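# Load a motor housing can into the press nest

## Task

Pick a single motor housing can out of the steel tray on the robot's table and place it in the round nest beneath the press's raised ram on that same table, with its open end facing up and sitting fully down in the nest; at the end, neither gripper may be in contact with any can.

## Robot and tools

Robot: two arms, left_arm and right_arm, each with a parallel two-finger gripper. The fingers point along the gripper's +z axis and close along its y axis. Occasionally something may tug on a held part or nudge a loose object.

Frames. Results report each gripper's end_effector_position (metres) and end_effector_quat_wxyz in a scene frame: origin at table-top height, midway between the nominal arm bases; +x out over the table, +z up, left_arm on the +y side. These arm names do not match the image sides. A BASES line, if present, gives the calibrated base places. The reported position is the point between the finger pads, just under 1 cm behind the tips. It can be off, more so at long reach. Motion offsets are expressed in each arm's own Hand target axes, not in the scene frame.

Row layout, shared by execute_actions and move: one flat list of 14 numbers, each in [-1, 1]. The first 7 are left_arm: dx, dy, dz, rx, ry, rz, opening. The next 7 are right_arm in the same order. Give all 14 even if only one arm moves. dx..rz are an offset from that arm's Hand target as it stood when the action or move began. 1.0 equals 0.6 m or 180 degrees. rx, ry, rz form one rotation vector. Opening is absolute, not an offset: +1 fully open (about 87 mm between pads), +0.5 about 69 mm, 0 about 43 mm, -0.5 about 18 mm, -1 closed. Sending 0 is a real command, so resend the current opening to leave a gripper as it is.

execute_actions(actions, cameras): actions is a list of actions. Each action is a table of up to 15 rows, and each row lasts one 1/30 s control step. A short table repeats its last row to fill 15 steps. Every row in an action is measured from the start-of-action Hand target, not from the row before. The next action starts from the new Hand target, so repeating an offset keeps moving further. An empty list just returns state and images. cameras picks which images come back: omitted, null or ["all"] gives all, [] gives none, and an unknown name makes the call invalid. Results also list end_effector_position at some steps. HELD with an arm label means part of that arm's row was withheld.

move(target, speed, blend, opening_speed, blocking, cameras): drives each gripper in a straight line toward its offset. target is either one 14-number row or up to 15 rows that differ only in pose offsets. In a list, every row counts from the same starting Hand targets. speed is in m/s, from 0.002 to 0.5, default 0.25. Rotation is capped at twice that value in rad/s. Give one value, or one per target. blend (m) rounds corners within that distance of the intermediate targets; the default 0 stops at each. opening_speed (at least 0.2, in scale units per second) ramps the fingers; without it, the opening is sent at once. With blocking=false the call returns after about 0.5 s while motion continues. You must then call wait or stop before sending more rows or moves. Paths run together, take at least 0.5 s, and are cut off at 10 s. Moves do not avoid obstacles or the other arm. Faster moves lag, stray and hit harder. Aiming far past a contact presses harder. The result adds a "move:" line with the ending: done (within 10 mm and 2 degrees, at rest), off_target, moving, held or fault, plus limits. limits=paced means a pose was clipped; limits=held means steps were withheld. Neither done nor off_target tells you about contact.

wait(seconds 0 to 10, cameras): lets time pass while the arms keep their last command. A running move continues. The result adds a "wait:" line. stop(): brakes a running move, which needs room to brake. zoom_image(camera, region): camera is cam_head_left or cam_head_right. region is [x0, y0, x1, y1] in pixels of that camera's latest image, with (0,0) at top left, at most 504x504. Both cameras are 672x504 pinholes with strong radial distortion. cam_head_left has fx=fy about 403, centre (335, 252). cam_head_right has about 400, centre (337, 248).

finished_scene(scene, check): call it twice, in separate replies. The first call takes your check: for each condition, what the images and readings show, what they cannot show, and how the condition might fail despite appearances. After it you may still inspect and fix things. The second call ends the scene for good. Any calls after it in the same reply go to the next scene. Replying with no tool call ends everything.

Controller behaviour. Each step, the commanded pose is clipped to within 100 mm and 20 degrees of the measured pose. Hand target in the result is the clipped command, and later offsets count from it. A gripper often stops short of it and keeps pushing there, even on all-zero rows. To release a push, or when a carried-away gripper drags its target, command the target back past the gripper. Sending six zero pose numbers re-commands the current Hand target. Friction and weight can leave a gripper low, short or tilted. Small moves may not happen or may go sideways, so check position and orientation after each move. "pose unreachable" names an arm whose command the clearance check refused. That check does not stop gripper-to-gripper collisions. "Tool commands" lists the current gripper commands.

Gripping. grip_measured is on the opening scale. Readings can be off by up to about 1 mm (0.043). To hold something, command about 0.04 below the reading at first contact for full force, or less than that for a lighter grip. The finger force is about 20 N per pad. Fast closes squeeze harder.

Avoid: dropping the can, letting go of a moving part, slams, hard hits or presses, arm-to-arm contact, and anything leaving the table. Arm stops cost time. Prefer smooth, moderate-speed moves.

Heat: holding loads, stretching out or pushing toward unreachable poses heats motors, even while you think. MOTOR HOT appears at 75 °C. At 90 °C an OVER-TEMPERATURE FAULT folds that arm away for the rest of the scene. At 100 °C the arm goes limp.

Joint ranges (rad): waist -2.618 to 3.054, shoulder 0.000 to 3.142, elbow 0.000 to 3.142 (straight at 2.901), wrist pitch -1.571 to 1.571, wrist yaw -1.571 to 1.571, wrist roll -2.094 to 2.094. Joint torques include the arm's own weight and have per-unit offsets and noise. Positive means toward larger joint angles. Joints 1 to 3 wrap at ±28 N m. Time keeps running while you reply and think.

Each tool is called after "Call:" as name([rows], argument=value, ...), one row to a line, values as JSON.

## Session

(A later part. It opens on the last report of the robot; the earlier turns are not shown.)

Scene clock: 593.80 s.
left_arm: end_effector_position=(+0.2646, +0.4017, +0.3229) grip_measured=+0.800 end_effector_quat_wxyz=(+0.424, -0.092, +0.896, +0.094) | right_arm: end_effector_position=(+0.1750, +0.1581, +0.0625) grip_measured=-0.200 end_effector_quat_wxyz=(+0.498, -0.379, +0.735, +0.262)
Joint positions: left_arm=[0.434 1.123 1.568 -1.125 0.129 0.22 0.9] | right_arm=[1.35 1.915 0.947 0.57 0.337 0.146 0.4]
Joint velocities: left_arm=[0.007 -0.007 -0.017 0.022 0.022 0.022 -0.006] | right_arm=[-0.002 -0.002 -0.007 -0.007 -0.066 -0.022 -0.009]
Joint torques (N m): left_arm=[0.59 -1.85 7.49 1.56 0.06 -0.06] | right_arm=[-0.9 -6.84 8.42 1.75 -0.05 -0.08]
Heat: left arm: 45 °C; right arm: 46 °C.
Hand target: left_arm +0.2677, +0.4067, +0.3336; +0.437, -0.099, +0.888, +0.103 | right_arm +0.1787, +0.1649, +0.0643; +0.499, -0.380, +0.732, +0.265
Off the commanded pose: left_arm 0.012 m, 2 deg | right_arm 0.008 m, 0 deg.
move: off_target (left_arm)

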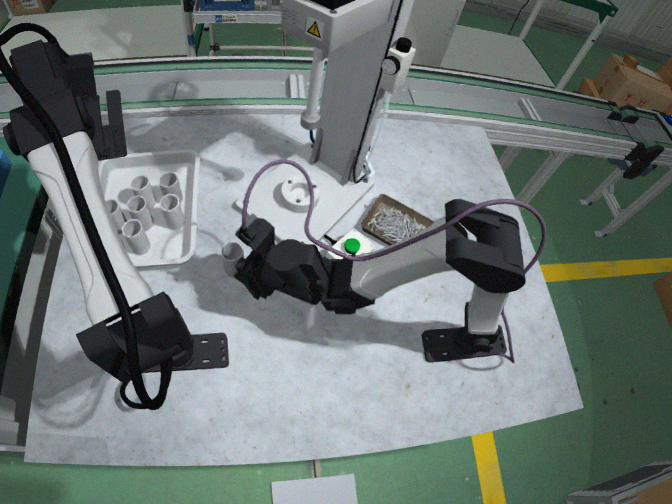

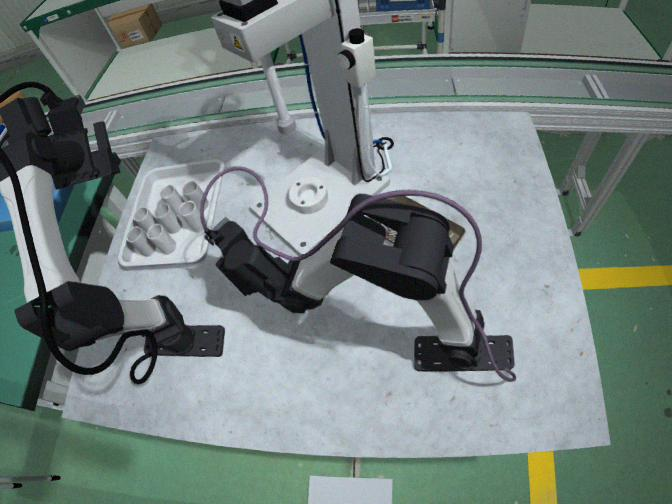

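Call:
move([
  [0,0,0,0,0,0,0.8,0,0,-0.25,0,0,0,-0.2],
  [0,0,0,0,0,0,0.8,-0.126,-0.588,-0.737,0.25,0,0.104,-0.2],
], speed=[0.1,0.25], blend=0.03)

Call:
zoom_image(camera="cam_head_left", region=[160, 160, 360, 310])

Call:
zoom_image(camera="cam_head_right", region=[160, 160, 360, 310])

Scene clock: 619.10 s.
left_arm: end_effector_position=(+0.2646, +0.4017, +0.3229) grip_measured=+0.800 end_effector_quat_wxyz=(+0.424, -0.092, +0.896, +0.094) | right_arm: end_effector_position=(+0.2411, -0.3529, +0.2830) grip_measured=-0.200 end_effector_quat_wxyz=(+0.553, -0.038, +0.831, +0.038)
Joint positions: left_arm=[0.434 1.123 1.568 -1.125 0.129 0.22 0.9] | right_arm=[-0.477 0.749 1.048 -0.771 -0.565 -0.245 0.4]
Joint velocities: left_arm=[0.012 -0.002 -0.007 0.037 0.007 -0.051 -0.014] | right_arm=[0.002 -0.007 -0.012 0.037 -0.007 0.007 -0.001]
Joint torques (N m): left_arm=[0.65 -1.85 7.47 1.55 0.05 -0.08] | right_arm=[-0.96 0.79 9.05 1.67 -0.3 -0.08]
Heat: left arm: 46 °C; right arm: 47 °C.
Hand target: left_arm +0.2677, +0.4067, +0.3336; +0.437, -0.099, +0.888, +0.103 | right_arm +0.2420, -0.3534, +0.2934; +0.561, -0.044, +0.826, +0.035
Off the commanded pose: left_arm 0.012 m, 2 deg | right_arm 0.013 m, 1 deg.
move: off_target (left_arm, right_arm)

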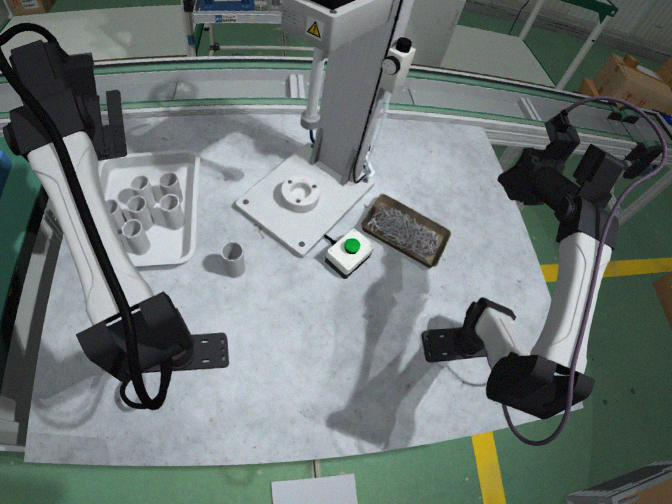

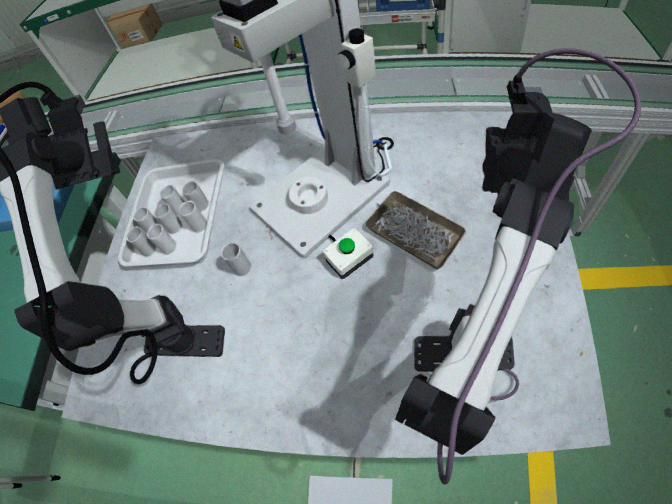

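Scaled by 2.520.

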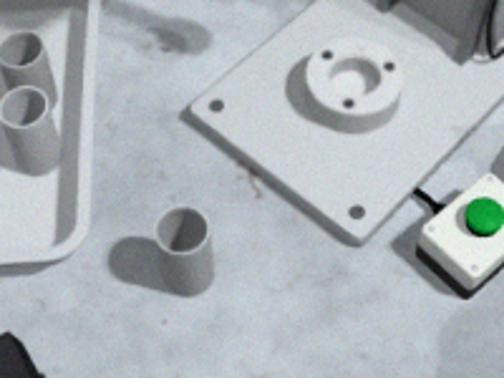

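Scaled by 2.520.

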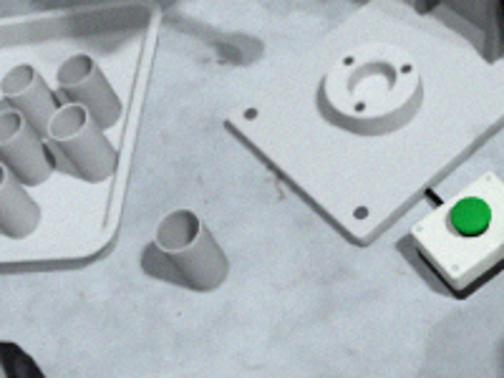

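Call:
move(target=[0.34,-0.373,-0.003,0.151,0.131,0.133,0.8,0,0,0,0,0,0,-0.2], speed=0.2)

Call:
zoom_image(camera="cam_head_left", region=[180, 200, 300, 320])

Call:
zoom_image(camera="cam_head_right", region=[180, 200, 300, 320])

Scene clock: 631.03 s.
left_arm: end_effector_position=(+0.1982, +0.1722, +0.1549) grip_measured=+0.800 end_effector_quat_wxyz=(+0.226, +0.164, +0.958, -0.060) | right_arm: end_effector_position=(+0.2410, -0.3528, +0.2828) grip_measured=-0.200 end_effector_quat_wxyz=(+0.553, -0.038, +0.831, +0.038)
Joint positions: left_arm=[-0.644 1.053 1.025 -1.076 -0.073 -0.235 0.9] | right_arm=[-0.477 0.749 1.048 -0.772 -0.565 -0.245 0.4]
Joint velocities: left_arm=[-0.012 0.012 0.002 0.022 0.051 -0.051 0.014] | right_arm=[-0.007 -0.012 0.002 0.007 -0.022 -0.022 0.004]
Joint torques (N m): left_arm=[-0.65 -2 5.23 1.09 0.06 -0.06] | right_arm=[-0.98 0.79 9.05 1.67 -0.3 -0.08]
Heat: left arm: 45 °C; right arm: 47 °C.
Hand target: left_arm +0.1994, +0.1691, +0.1527; +0.227, +0.162, +0.958, -0.063 | right_arm +0.2420, -0.3534, +0.2934; +0.561, -0.044, +0.826, +0.035
Off the commanded pose: left_arm 0.007 m, 2 deg | right_arm 0.011 m, 1 deg.
move: off_target (right_arm)

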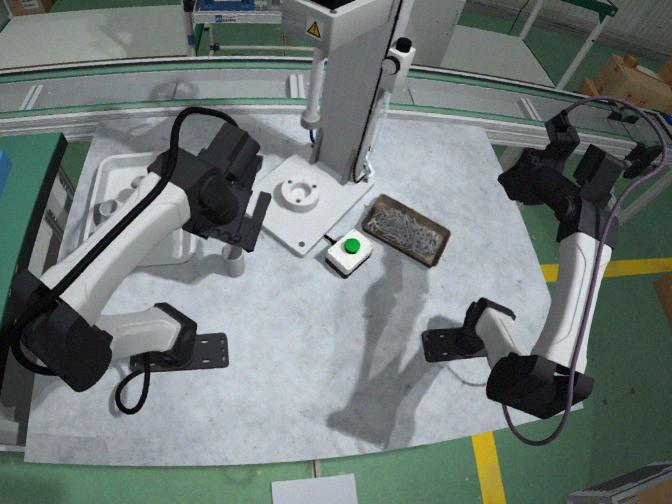

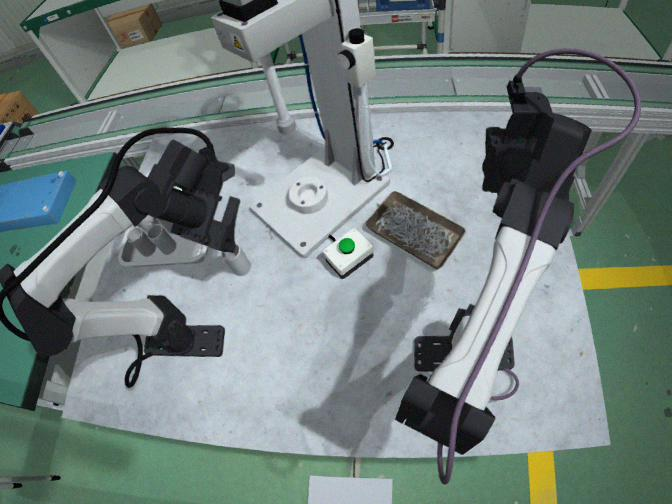

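Scaled by 4.200.

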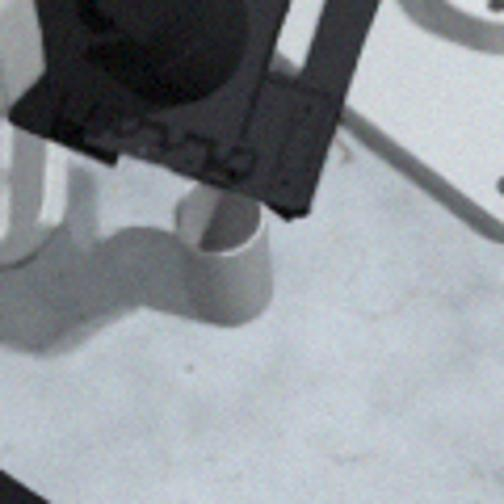

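Scaled by 4.200.

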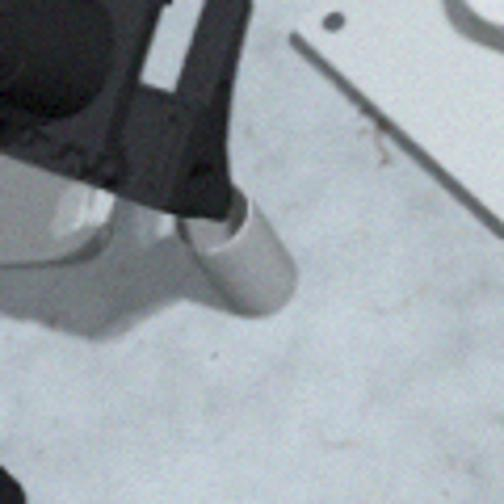

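Call:
move(target=[-0.004,0.013,0.1605,0,0,0,0.8,0,0,0,0,0,0,-0.2], speed=0.06)

Call:
zoom_image(camera="cam_head_left", region=[180, 200, 300, 320])

Call:
zoom_image(camera="cam_head_right", region=[180, 200, 300, 320])

Scene clock: 639.57 s.
left_arm: end_effector_position=(+0.2430, +0.1588, +0.0705) grip_measured=+0.800 end_effector_quat_wxyz=(+0.230, +0.159, +0.958, -0.059) | right_arm: end_effector_position=(+0.2410, -0.3528, +0.2828) grip_measured=-0.200 end_effector_quat_wxyz=(+0.553, -0.038, +0.831, +0.038)
Joint positions: left_arm=[-0.583 1.231 0.786 -0.649 -0.052 -0.188 0.9] | right_arm=[-0.477 0.749 1.048 -0.772 -0.565 -0.245 0.4]
Joint velocities: left_arm=[0.007 -0.007 -0.002 0.081 -0.022 -0.051 -0.006] | right_arm=[-0.007 -0.022 -0.002 0.007 -0.007 -0.007 0.006]
Joint torques (N m): left_arm=[0.72 -3.25 5.29 1.07 0.12 0.16] | right_arm=[-0.98 0.79 9.05 1.67 -0.3 -0.08]
Heat: left arm: 45 °C; right arm: 47 °C.
Hand target: left_arm +0.2440, +0.1588, +0.0668; +0.228, +0.162, +0.958, -0.062 | right_arm +0.2420, -0.3535, +0.2934; +0.561, -0.044, +0.826, +0.035
Off the commanded pose: left_arm 0.003 m, 1 deg | right_arm 0.011 m, 1 deg.
move: off_target (right_arm)

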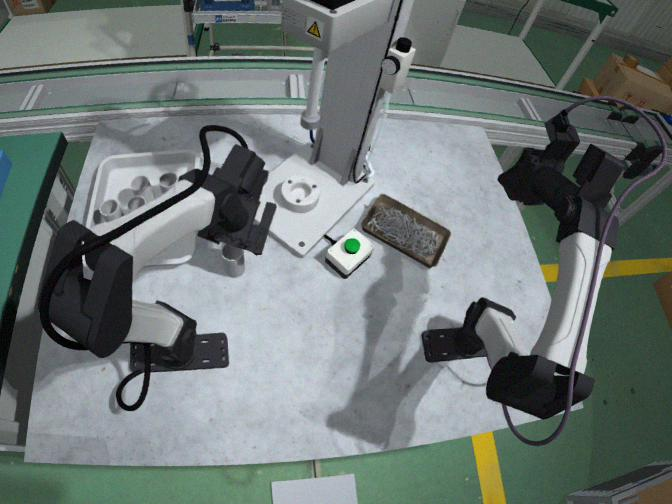

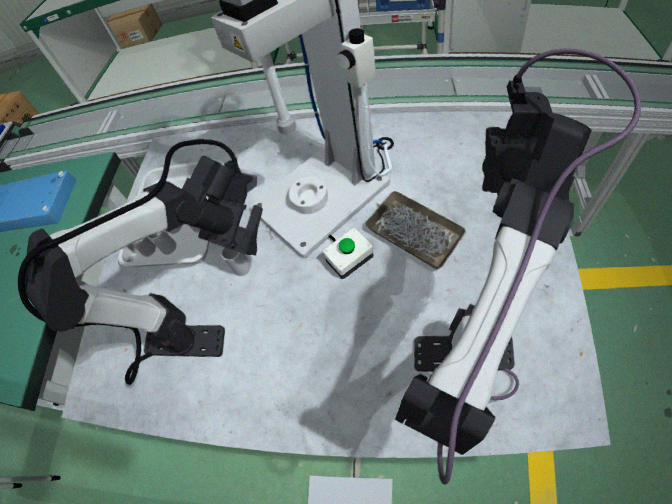

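Scaled by 4.200.

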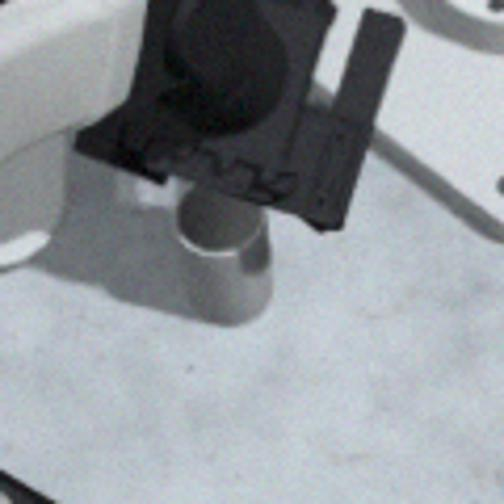

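Scaled by 4.200.

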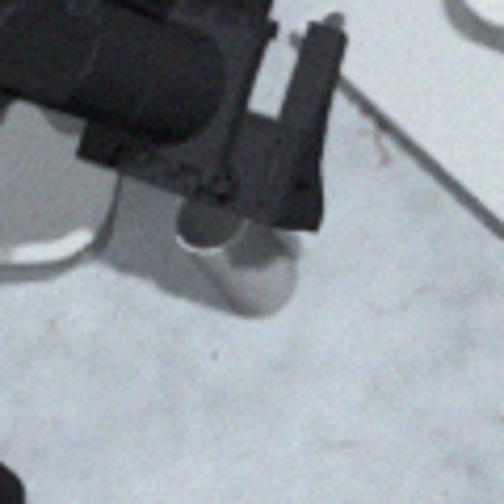

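Call:
move([
  [0,0,-0.16,0,0,0,0.8,0,0,0,0,0,0,0.9],
  [-0.104,0.381,-0.459,0,0,0,0.8,0.305,0.682,0.058,-0.2575,0,-0.104,0.9],
], speed=[0.1,0.2], blend=0.02)

Call:
zoom_image(camera="cam_head_left", region=[180, 200, 330, 350])

Call:
zoom_image(camera="cam_head_right", region=[180, 200, 330, 350])

Scene clock: 662.07 s.
left_arm: end_effector_position=(+0.2627, +0.4035, +0.3336) grip_measured=+0.800 end_effector_quat_wxyz=(+0.325, +0.140, +0.934, +0.051) | right_arm: end_effector_position=(+0.1658, +0.0409, +0.1083) grip_measured=+0.900 end_effector_quat_wxyz=(+0.490, -0.384, +0.738, +0.261)
Joint positions: left_arm=[0.505 1.413 1.983 -1.546 0.331 0.754 0.9] | right_arm=[1.263 1.369 0.594 0.368 0.246 0.113 0.95]
Joint velocities: left_arm=[0.002 -0.017 0.007 0.066 -0.022 0.066 0.002] | right_arm=[-0.002 -0.007 0.007 -0.037 0.022 0.066 0.002]
Joint torques (N m): left_arm=[0.59 -3.32 6.34 0.98 0.38 0.16] | right_arm=[0.18 -3.37 9.2 1.95 -0.08 -0.08]
Heat: left arm: 44 °C; right arm: 48 °C.
Hand target: left_arm +0.2637, +0.4046, +0.3379; +0.228, +0.168, +0.958, -0.039 | right_arm +0.1660, +0.0527, +0.1191; +0.497, -0.386, +0.727, +0.274
Off the commanded pose: left_arm 0.007 m, 18 deg | right_arm 0.012 m, 2 deg.
joint sent to its limit (left arm) — joint 4 (wrist pitch), lower limit. The joint targets are off in position and orientation.
move: off_target (left_arm, right_arm)

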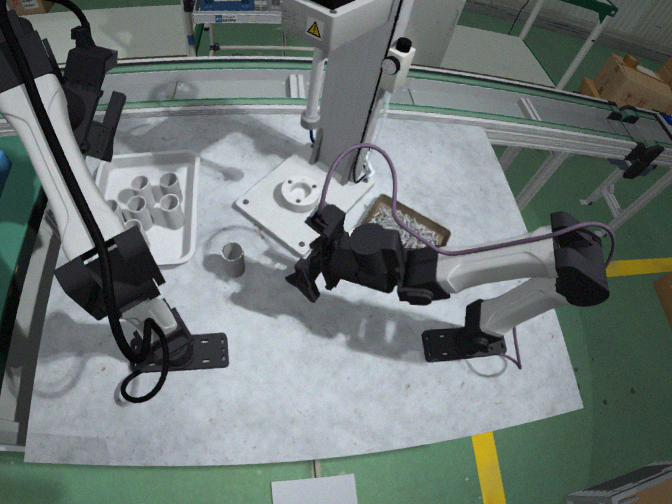

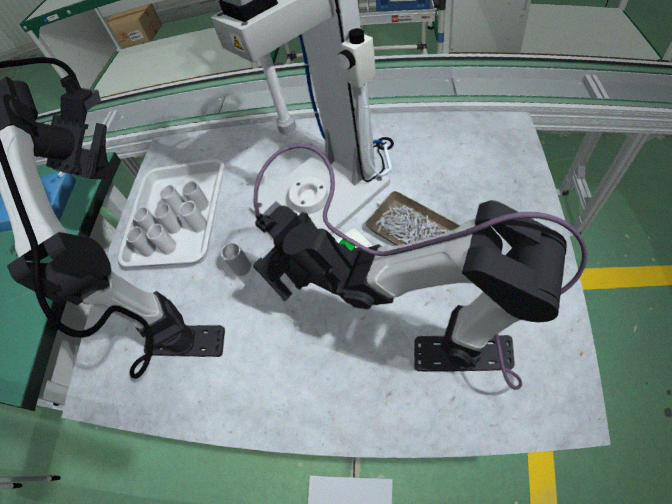

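Scaled by 3.360.

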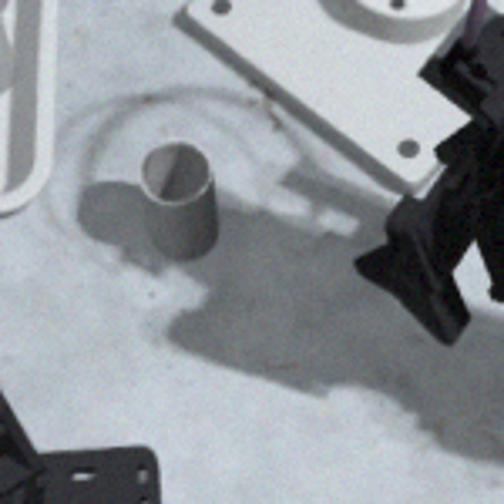

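Scaled by 3.360.

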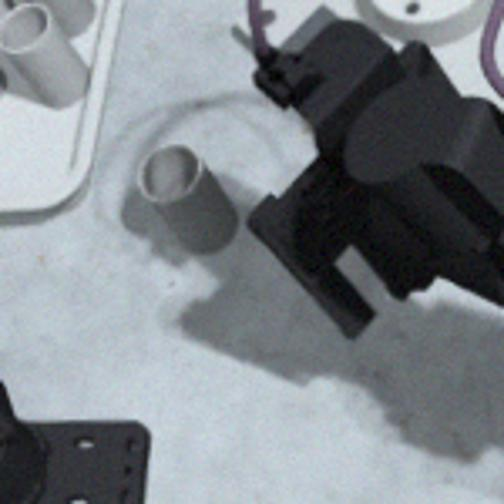

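Call:
move([
  [0,0,0,0,0,0,0.8,0.098,0,0.0376,0,0,0,1],
  [0,0,0,0,0,0,0.8,0.033,-0.005,0.207,0,0,0,1],
], speed=[0.1,0.06])

Call:
zoom_image(camera="cam_head_left", region=[190, 200, 310, 320])

Call:
zoom_image(camera="cam_head_right", region=[190, 200, 310, 320])

Scene clock: 672.23 s.
left_arm: end_effector_position=(+0.2627, +0.4035, +0.3336) grip_measured=+0.800 end_effector_quat_wxyz=(+0.326, +0.141, +0.934, +0.051) | right_arm: end_effector_position=(+0.2242, +0.1363, +0.0543) grip_measured=+0.978 end_effector_quat_wxyz=(+0.495, -0.385, +0.730, +0.272)
Joint positions: left_arm=[0.505 1.413 1.983 -1.546 0.332 0.754 0.9] | right_arm=[1.191 1.923 0.902 0.647 0.164 0.081 0.989]
Joint velocities: left_arm=[0.002 -0.002 0.017 0.007 0.007 -0.037 -0.002] | right_arm=[0.002 0.007 0.007 -0.037 -0.022 -0.022 0.013]
Joint torques (N m): left_arm=[0.65 -3.32 6.32 0.94 0.39 0.12] | right_arm=[-0.99 -6.75 8.25 1.8 -0.08 -0.08]
Heat: left arm: 44 °C; right arm: 49 °C.
Hand target: left_arm +0.2637, +0.4046, +0.3379; +0.228, +0.168, +0.958, -0.039 | right_arm +0.2295, +0.1420, +0.0560; +0.497, -0.386, +0.727, +0.274
Off the commanded pose: left_arm 0.005 m, 16 deg | right_arm 0.007 m, 0 deg.
joint sent to its limit (left arm) — joint 4 (wrist pitch), lower limit. The joint targets are off in orientation, not in position.
move: off_target (left_arm)

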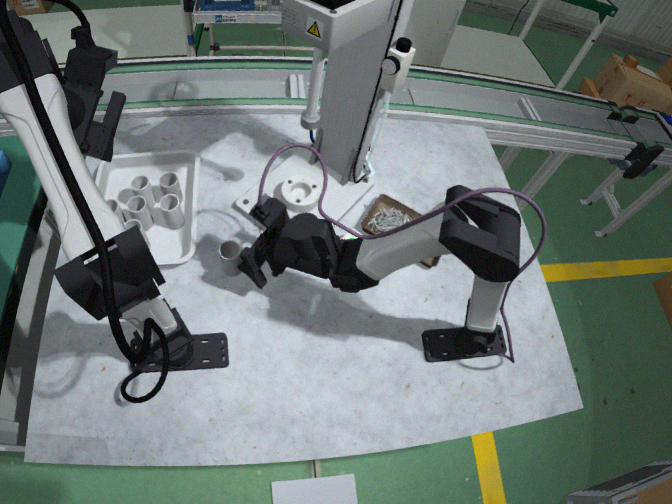

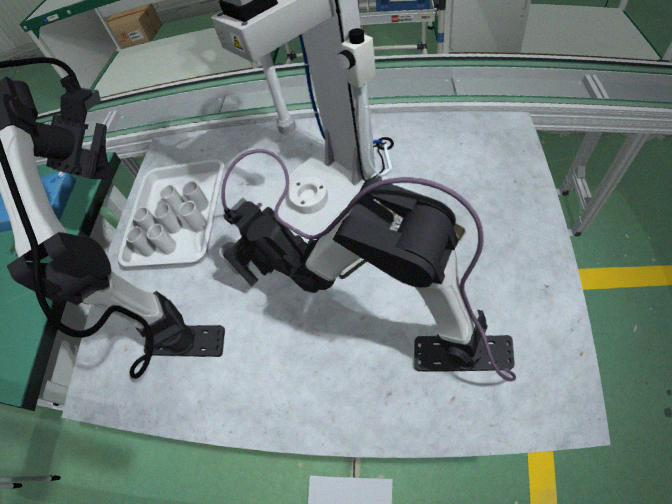

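Scaled by 4.200.

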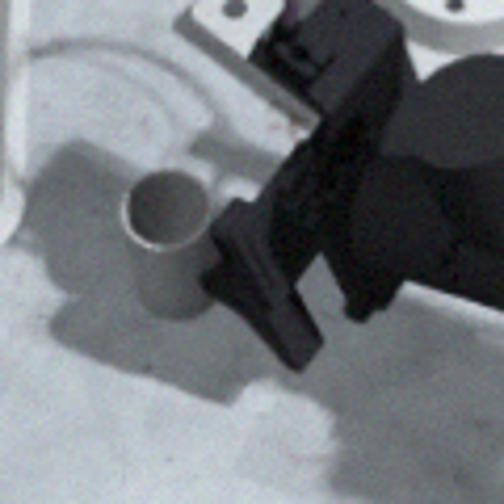

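Scaled by 4.200.

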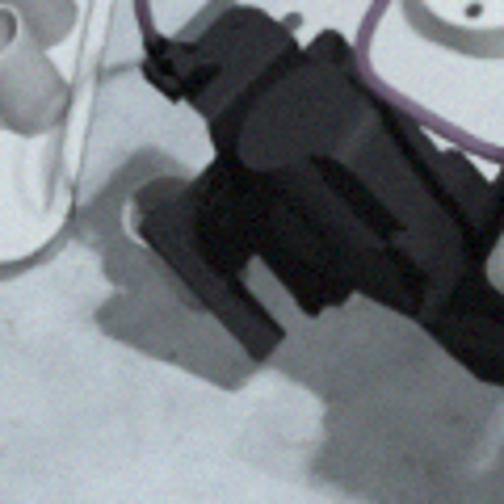

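Call:
move([
  [0,0,0,0,0,0,0.8,0.027,0,-0.07,0,0,0,1],
  [0,0,0,0,0,0,0.8,0.027,0.075,-0.07,0,0,0,1],
  [0,0,0,0,0,0,0.8,-0.003,0.075,0.008,0,0,0,1],
], speed=0.06)

Call:
zoom_image(camera="cam_head_left", region=[190, 200, 310, 320])

Call:
zoom_image(camera="cam_head_right", region=[190, 200, 310, 320])

Scene clock: 684.60 s.
left_arm: end_effector_position=(+0.2627, +0.4034, +0.3336) grip_measured=+0.800 end_effector_quat_wxyz=(+0.325, +0.141, +0.934, +0.051) | right_arm: end_effector_position=(+0.1913, +0.1653, +0.0557) grip_measured=+0.978 end_effector_quat_wxyz=(+0.496, -0.384, +0.730, +0.271)
Joint positions: left_arm=[0.505 1.413 1.983 -1.546 0.332 0.754 0.9] | right_arm=[1.304 1.966 0.977 0.606 0.272 0.123 0.989]
Joint velocities: left_arm=[0.022 0.032 0.012 -0.051 0.007 0.007 -0.006] | right_arm=[-0.007 -0.007 0.002 0.022 0.051 -0.007 -0.018]
Joint torques (N m): left_arm=[0.57 -3.18 6.34 0.95 0.37 0.12] | right_arm=[-0.87 -7.12 8.32 1.78 -0.07 -0.07]
Heat: left arm: 44 °C; right arm: 48 °C.
Hand target: left_arm +0.2637, +0.4045, +0.3379; +0.228, +0.168, +0.958, -0.039 | right_arm +0.1950, +0.1717, +0.0567; +0.497, -0.386, +0.728, +0.274
Off the commanded pose: left_arm 0.005 m, 16 deg | right_arm 0.007 m, 0 deg.
joint sent to its limit (left arm) — joint 4 (wrist pitch), lower limit. The joint targets are off in orientation, not in position.
move: off_target (left_arm)

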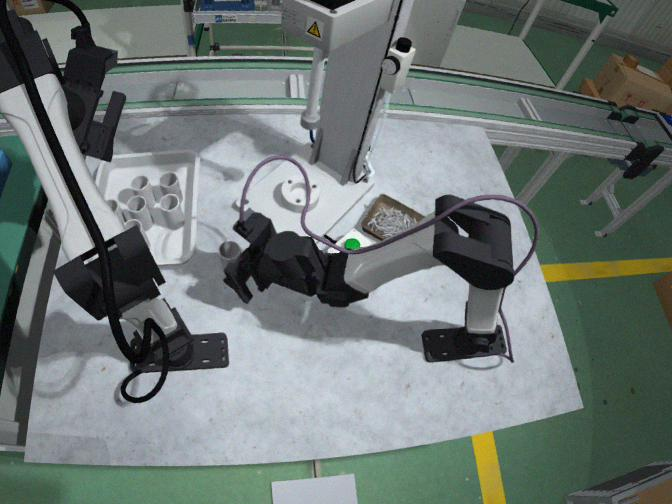

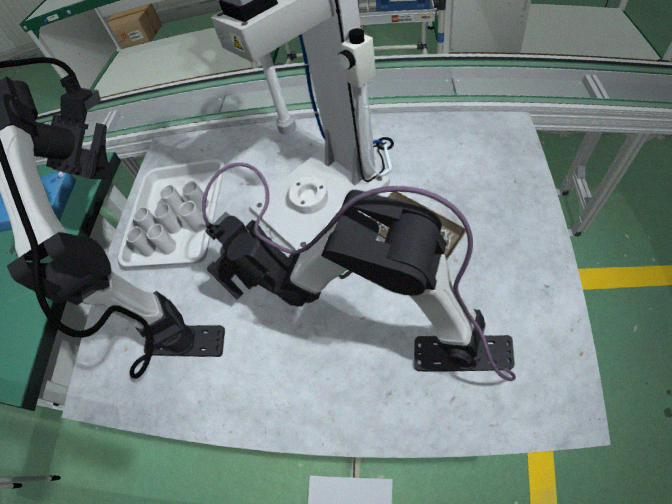

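Scaled by 4.200.

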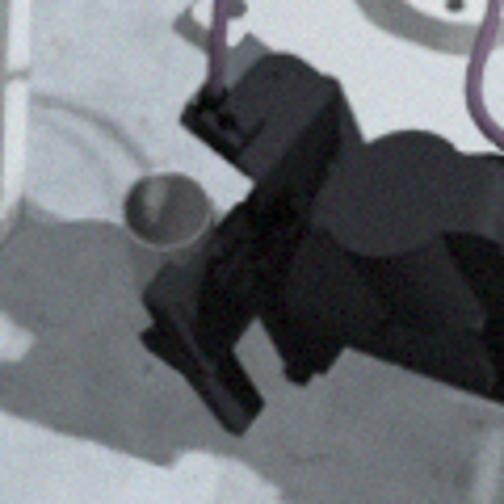

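Scaled by 4.200.

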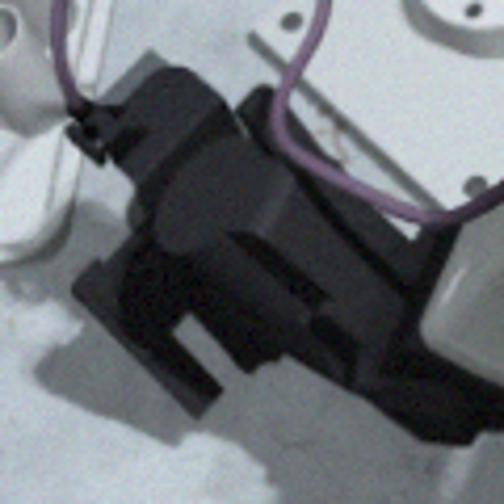

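Call:
move(target=[0,0,0,0,0,0,0.8,-0.015,0,0.039,0,0,0,1], speed=0.05)

Call:
move(target=[0,0,0,0,0,0,0.8,0,0,0,0,0,0,-0.25], opening_speed=0.5)

Call:
zoom_image(camera="cam_head_left", region=[190, 200, 310, 320])

Scene clock: 690.10 s.
left_arm: end_effector_position=(+0.2627, +0.4034, +0.3336) grip_measured=+0.800 end_effector_quat_wxyz=(+0.325, +0.141, +0.934, +0.051) | right_arm: end_effector_position=(+0.2052, +0.1860, +0.0561) grip_measured=+0.978 end_effector_quat_wxyz=(+0.496, -0.384, +0.730, +0.271)
Joint positions: left_arm=[0.505 1.413 1.983 -1.546 0.332 0.754 0.9] | right_arm=[1.285 2.036 1.089 0.566 0.255 0.117 0.989]
Joint velocities: left_arm=[0.012 -0.022 0.012 0.007 -0.037 0.066 0.01] | right_arm=[0.007 0.007 0.012 -0.022 -0.11 0.066 -0.018]
Joint torques (N m): left_arm=[0.62 -3.22 6.35 0.95 0.34 0.13] | right_arm=[-0.88 -7.72 8.55 1.77 -0.07 -0.08]
Heat: left arm: 44 °C; right arm: 48 °C.
Hand target: left_arm +0.2637, +0.4045, +0.3379; +0.228, +0.168, +0.958, -0.039 | right_arm +0.2093, +0.1923, +0.0568; +0.497, -0.386, +0.727, +0.274
Off the commanded pose: left_arm 0.005 m, 16 deg | right_arm 0.008 m, 0 deg.
joint sent to its limit (left arm) — joint 4 (wrist pitch), lower limit. The joint targets are off in orientation, not in position.
move: off_target (left_arm)

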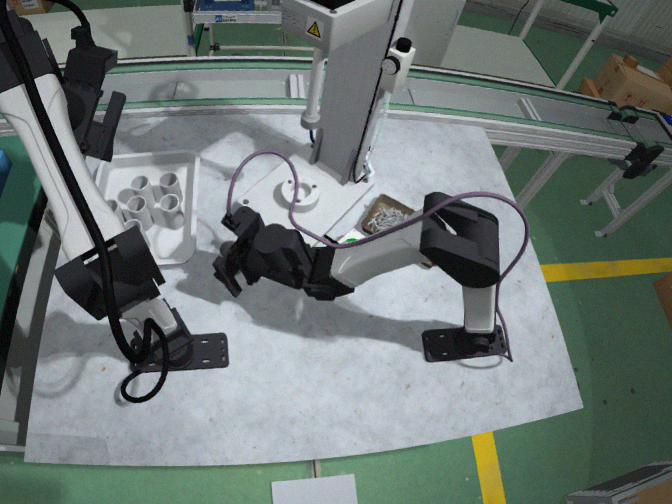

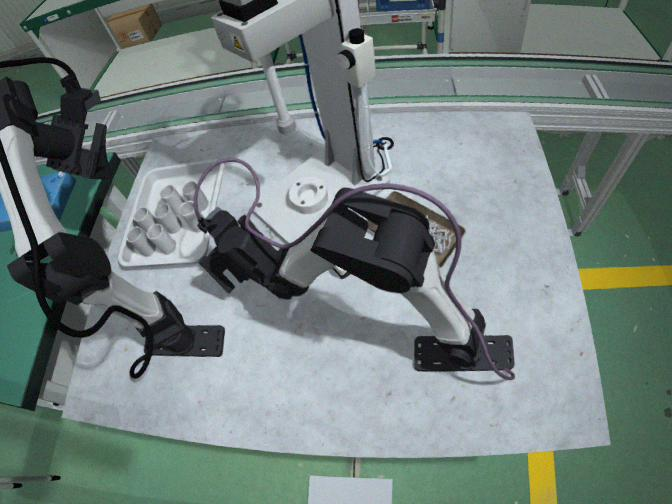

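Scene clock: 692.80 s.
left_arm: end_effector_position=(+0.2627, +0.4034, +0.3336) grip_measured=+0.800 end_effector_quat_wxyz=(+0.325, +0.141, +0.934, +0.051) | right_arm: end_effector_position=(+0.2063, +0.1853, +0.0557) grip_measured=+0.008 end_effector_quat_wxyz=(+0.496, -0.384, +0.730, +0.270)
Joint positions: left_arm=[0.505 1.413 1.983 -1.546 0.332 0.754 0.9] | right_arm=[1.283 2.036 1.089 0.564 0.255 0.114 0.504]
Joint velocities: left_arm=[0.002 -0.037 0.007 -0.007 -0.066 -0.007 -0.006] | right_arm=[-0.012 0.002 -0.002 -0.037 0.051 0.007 0.011]
Joint torques (N m): left_arm=[0.58 -3.23 6.42 0.96 0.37 0.14] | right_arm=[-0.68 -7.72 8.55 1.78 -0.07 -0.04]
Heat: left arm: 44 °C; right arm: 49 °C.
Hand target: left_arm +0.2637, +0.4045, +0.3379; +0.228, +0.168, +0.958, -0.039 | right_arm +0.2093, +0.1922, +0.0568; +0.497, -0.386, +0.728, +0.274
Off the commanded pose: left_arm 0.005 m, 16 deg | right_arm 0.008 m, 1 deg.
joint sent to its limit (left arm) — joint 4 (wrist pitch), lower limit. The joint targets are off in orientation, not in position.
move: off_target (left_arm)

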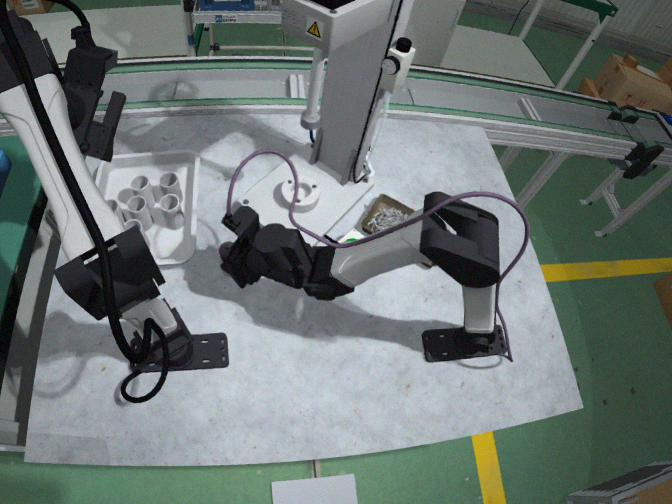

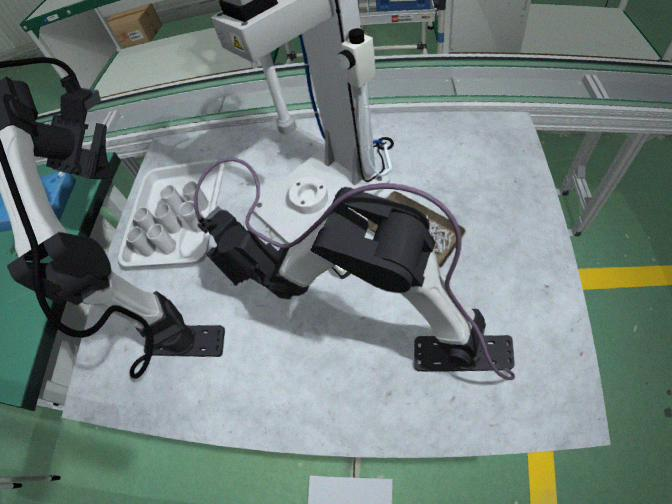

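Scaled by 4.200.

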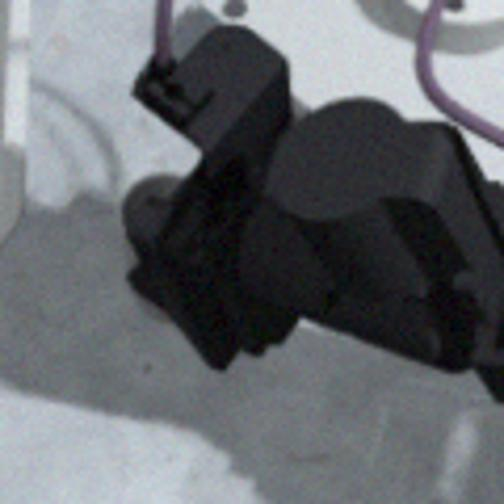

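Call:
move(target=[0,0,0,0,0,0,0.8,-0.125,0,-0.048,0,0,0,-0.45], speed=0.1)

Scene clock: 707.17 s.
left_arm: end_effector_position=(+0.2627, +0.4034, +0.3336) grip_measured=+0.800 end_effector_quat_wxyz=(+0.325, +0.141, +0.934, +0.051) | right_arm: end_effector_position=(+0.2037, +0.1800, +0.0929) grip_measured=+0.008 end_effector_quat_wxyz=(+0.467, -0.404, +0.748, +0.244)
Joint positions: left_arm=[0.505 1.413 1.983 -1.546 0.332 0.754 0.9] | right_arm=[1.283 1.936 1.211 0.247 0.25 0.113 0.504]
Joint velocities: left_arm=[-0.017 -0.012 -0.022 -0.022 -0.066 -0.022 0.006] | right_arm=[-0.007 -0.002 -0.027 -0.007 0.007 -0.007 0.004]
Joint torques (N m): left_arm=[0.55 -3.26 6.34 0.94 0.39 0.16] | right_arm=[-0.98 -13.22 9.37 1.99 -0.03 -0.06]
Heat: left arm: 44 °C; right arm: 49 °C.
Hand target: left_arm +0.2637, +0.4045, +0.3379; +0.228, +0.168, +0.958, -0.039 | right_arm +0.2102, +0.1906, +0.1375; +0.497, -0.386, +0.728, +0.274
Off the commanded pose: left_arm 0.005 m, 16 deg | right_arm 0.046 m, 6 deg.
joint sent to its limit (left arm) — joint 4 (wrist pitch), lower limit. The joint targets are off in orientation, not in position.
move: off_target (left_arm, right_arm)

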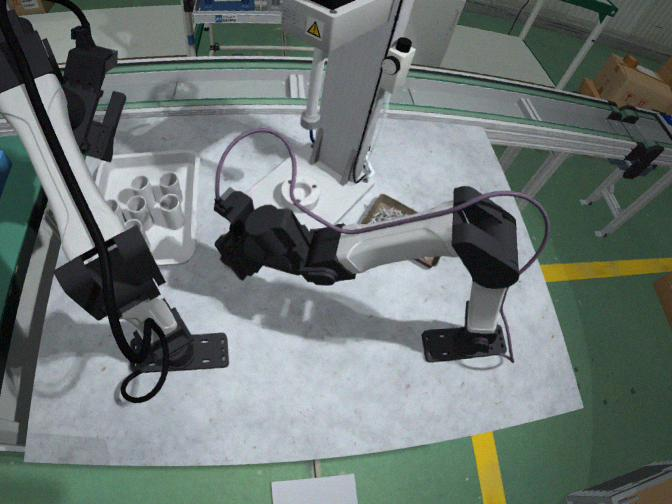

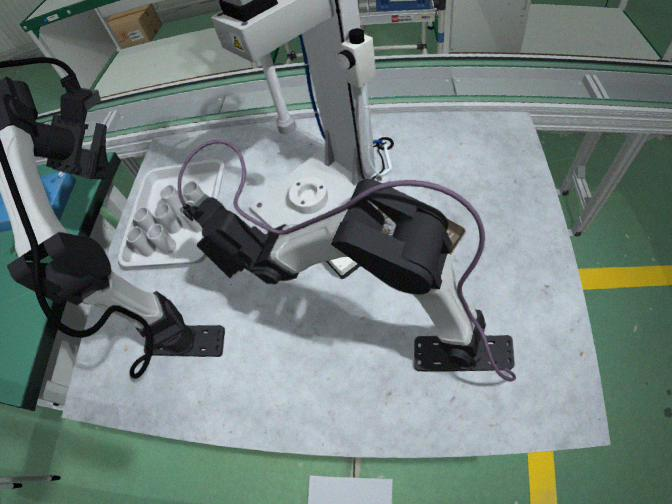

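Call:
move(target=[0,0,0,0,0,0,0.8,-0.03,0,-0.012,0,0,0,-0.45], speed=0.1)

Call:
zoom_image(camera="cam_head_left", region=[180, 150, 360, 300])

Scene clock: 710.97 s.
left_arm: end_effector_position=(+0.2627, +0.4034, +0.3336) grip_measured=+0.800 end_effector_quat_wxyz=(+0.325, +0.141, +0.934, +0.051) | right_arm: end_effector_position=(+0.2035, +0.1796, +0.1092) grip_measured=+0.008 end_effector_quat_wxyz=(+0.465, -0.405, +0.749, +0.242)
Joint positions: left_arm=[0.505 1.413 1.983 -1.546 0.332 0.754 0.9] | right_arm=[1.283 1.909 1.25 0.175 0.249 0.113 0.504]
Joint velocities: left_arm=[-0.007 0.007 -0.022 -0.022 0.066 0.022 -0.006] | right_arm=[-0.007 -0.012 -0.012 -0.007 0.037 0.022 0.006]
Joint torques (N m): left_arm=[0.55 -3.22 6.39 0.95 0.38 0.15] | right_arm=[-1.02 -13.33 9.91 1.98 -0.03 -0.06]
Heat: left arm: 44 °C; right arm: 49 °C.
Hand target: left_arm +0.2637, +0.4046, +0.3379; +0.228, +0.168, +0.958, -0.039 | right_arm +0.2102, +0.1900, +0.1571; +0.497, -0.386, +0.727, +0.274
Off the commanded pose: left_arm 0.005 m, 16 deg | right_arm 0.049 m, 6 deg.
joint sent to its limit (left arm) — joint 4 (wrist pitch), lower limit. The joint targets are off in orientation, not in position.
move: off_target (left_arm, right_arm)

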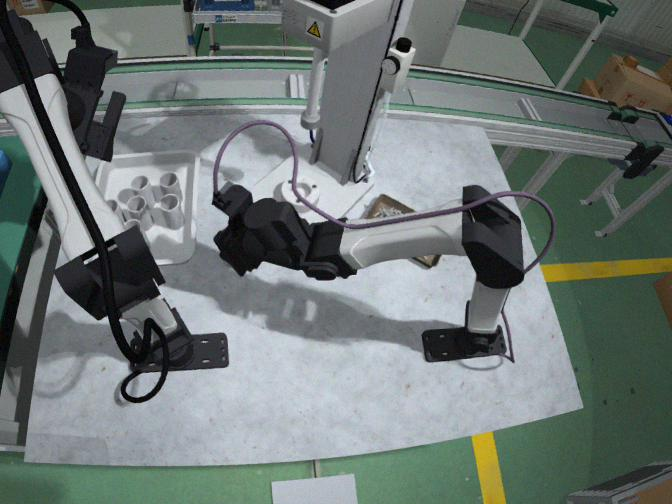

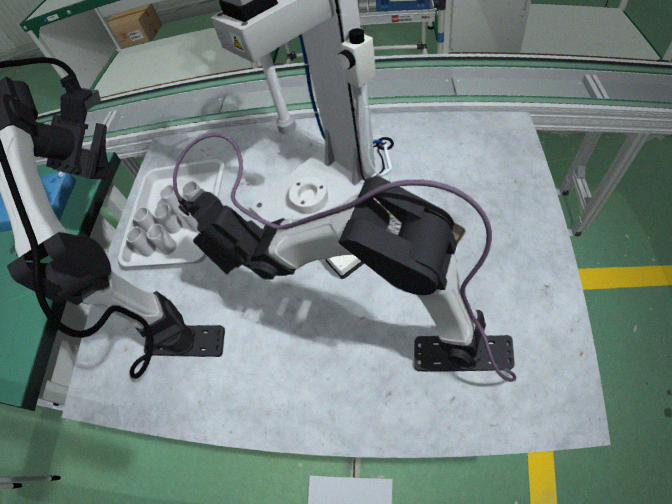

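Scaled by 2.800.

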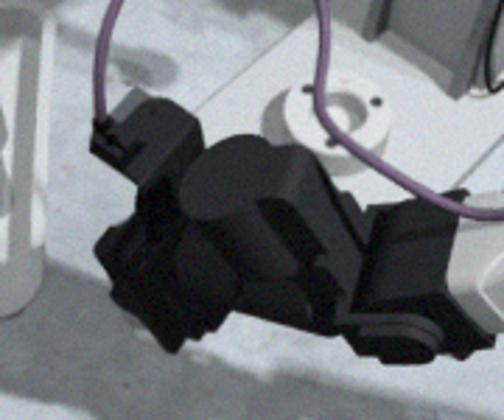

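Call:
zoom_image(camera="cam_head_left", region=[190, 180, 270, 290])

Call:
zoom_image(camera="cam_head_right", region=[130, 160, 280, 290])

Scaled by 4.582.

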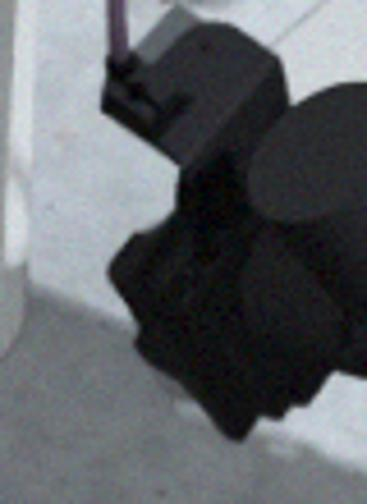

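Scaled by 3.360.

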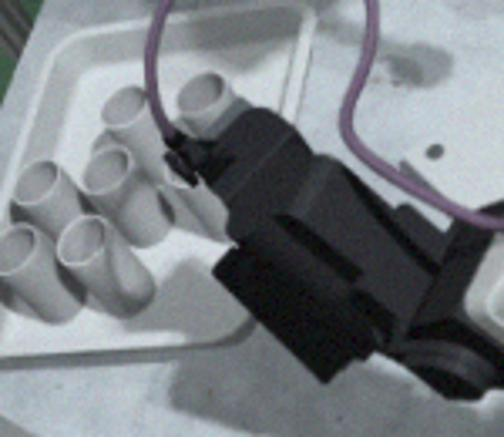

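Call:
move(target=[0,0,0,0,0,0,0.8,0.027,-0.189,-0.071,0.052,-0.03,0.02,-0.45], speed=0.12)

Call:
zoom_image(camera="cam_head_left", region=[220, 130, 370, 280])

Call:
zoom_image(camera="cam_head_right", region=[180, 130, 360, 280])

Scene clock: 728.00 s.
left_arm: end_effector_position=(+0.2627, +0.4034, +0.3336) grip_measured=+0.800 end_effector_quat_wxyz=(+0.325, +0.141, +0.934, +0.051) | right_arm: end_effector_position=(+0.2761, +0.0854, +0.1237) grip_measured=+0.008 end_effector_quat_wxyz=(+0.524, -0.320, +0.757, +0.223)
Joint positions: left_arm=[0.505 1.413 1.983 -1.546 0.332 0.754 0.9] | right_arm=[1.073 1.697 0.941 0.387 0.228 0.089 0.504]
Joint velocities: left_arm=[-0.012 0.012 0.012 -0.051 0.007 -0.037 -0.002] | right_arm=[-0.012 -0.007 -0.002 0.007 0.037 0.066 -0.011]
Joint torques (N m): left_arm=[0.55 -3.18 6.3 0.97 0.36 0.15] | right_arm=[-0.64 -11 6.79 2.26 -0.06 -0.09]
Heat: left arm: 44 °C; right arm: 51 °C.
Hand target: left_arm +0.2637, +0.4046, +0.3379; +0.228, +0.168, +0.958, -0.039 | right_arm +0.2784, +0.0888, +0.1551; +0.552, -0.308, +0.734, +0.246
Off the commanded pose: left_arm 0.005 m, 16 deg | right_arm 0.032 m, 5 deg.
joint sent to its limit (left arm) — joint 4 (wrist pitch), lower limit. The joint targets are off in orientation, not in position.
move: off_target (left_arm, right_arm)

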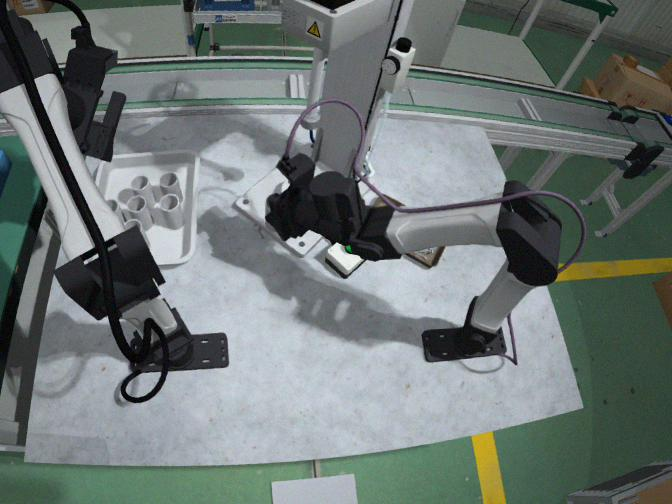

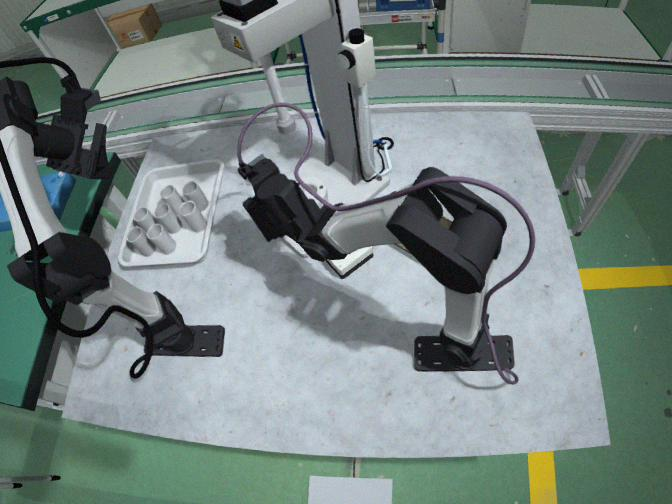

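Scaled by 3.360.

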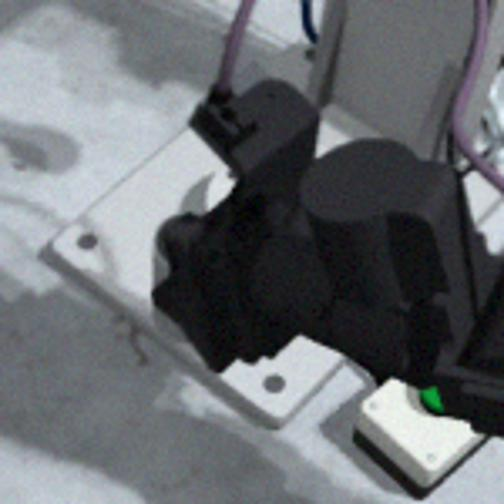

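Scaled by 2.800.

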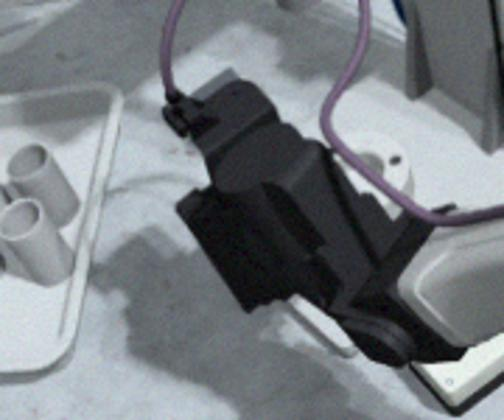

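Call:
zoom_image(camera="cam_head_left", region=[260, 150, 320, 250])

Scaled by 5.040.

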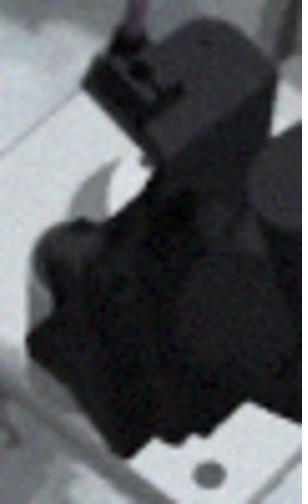

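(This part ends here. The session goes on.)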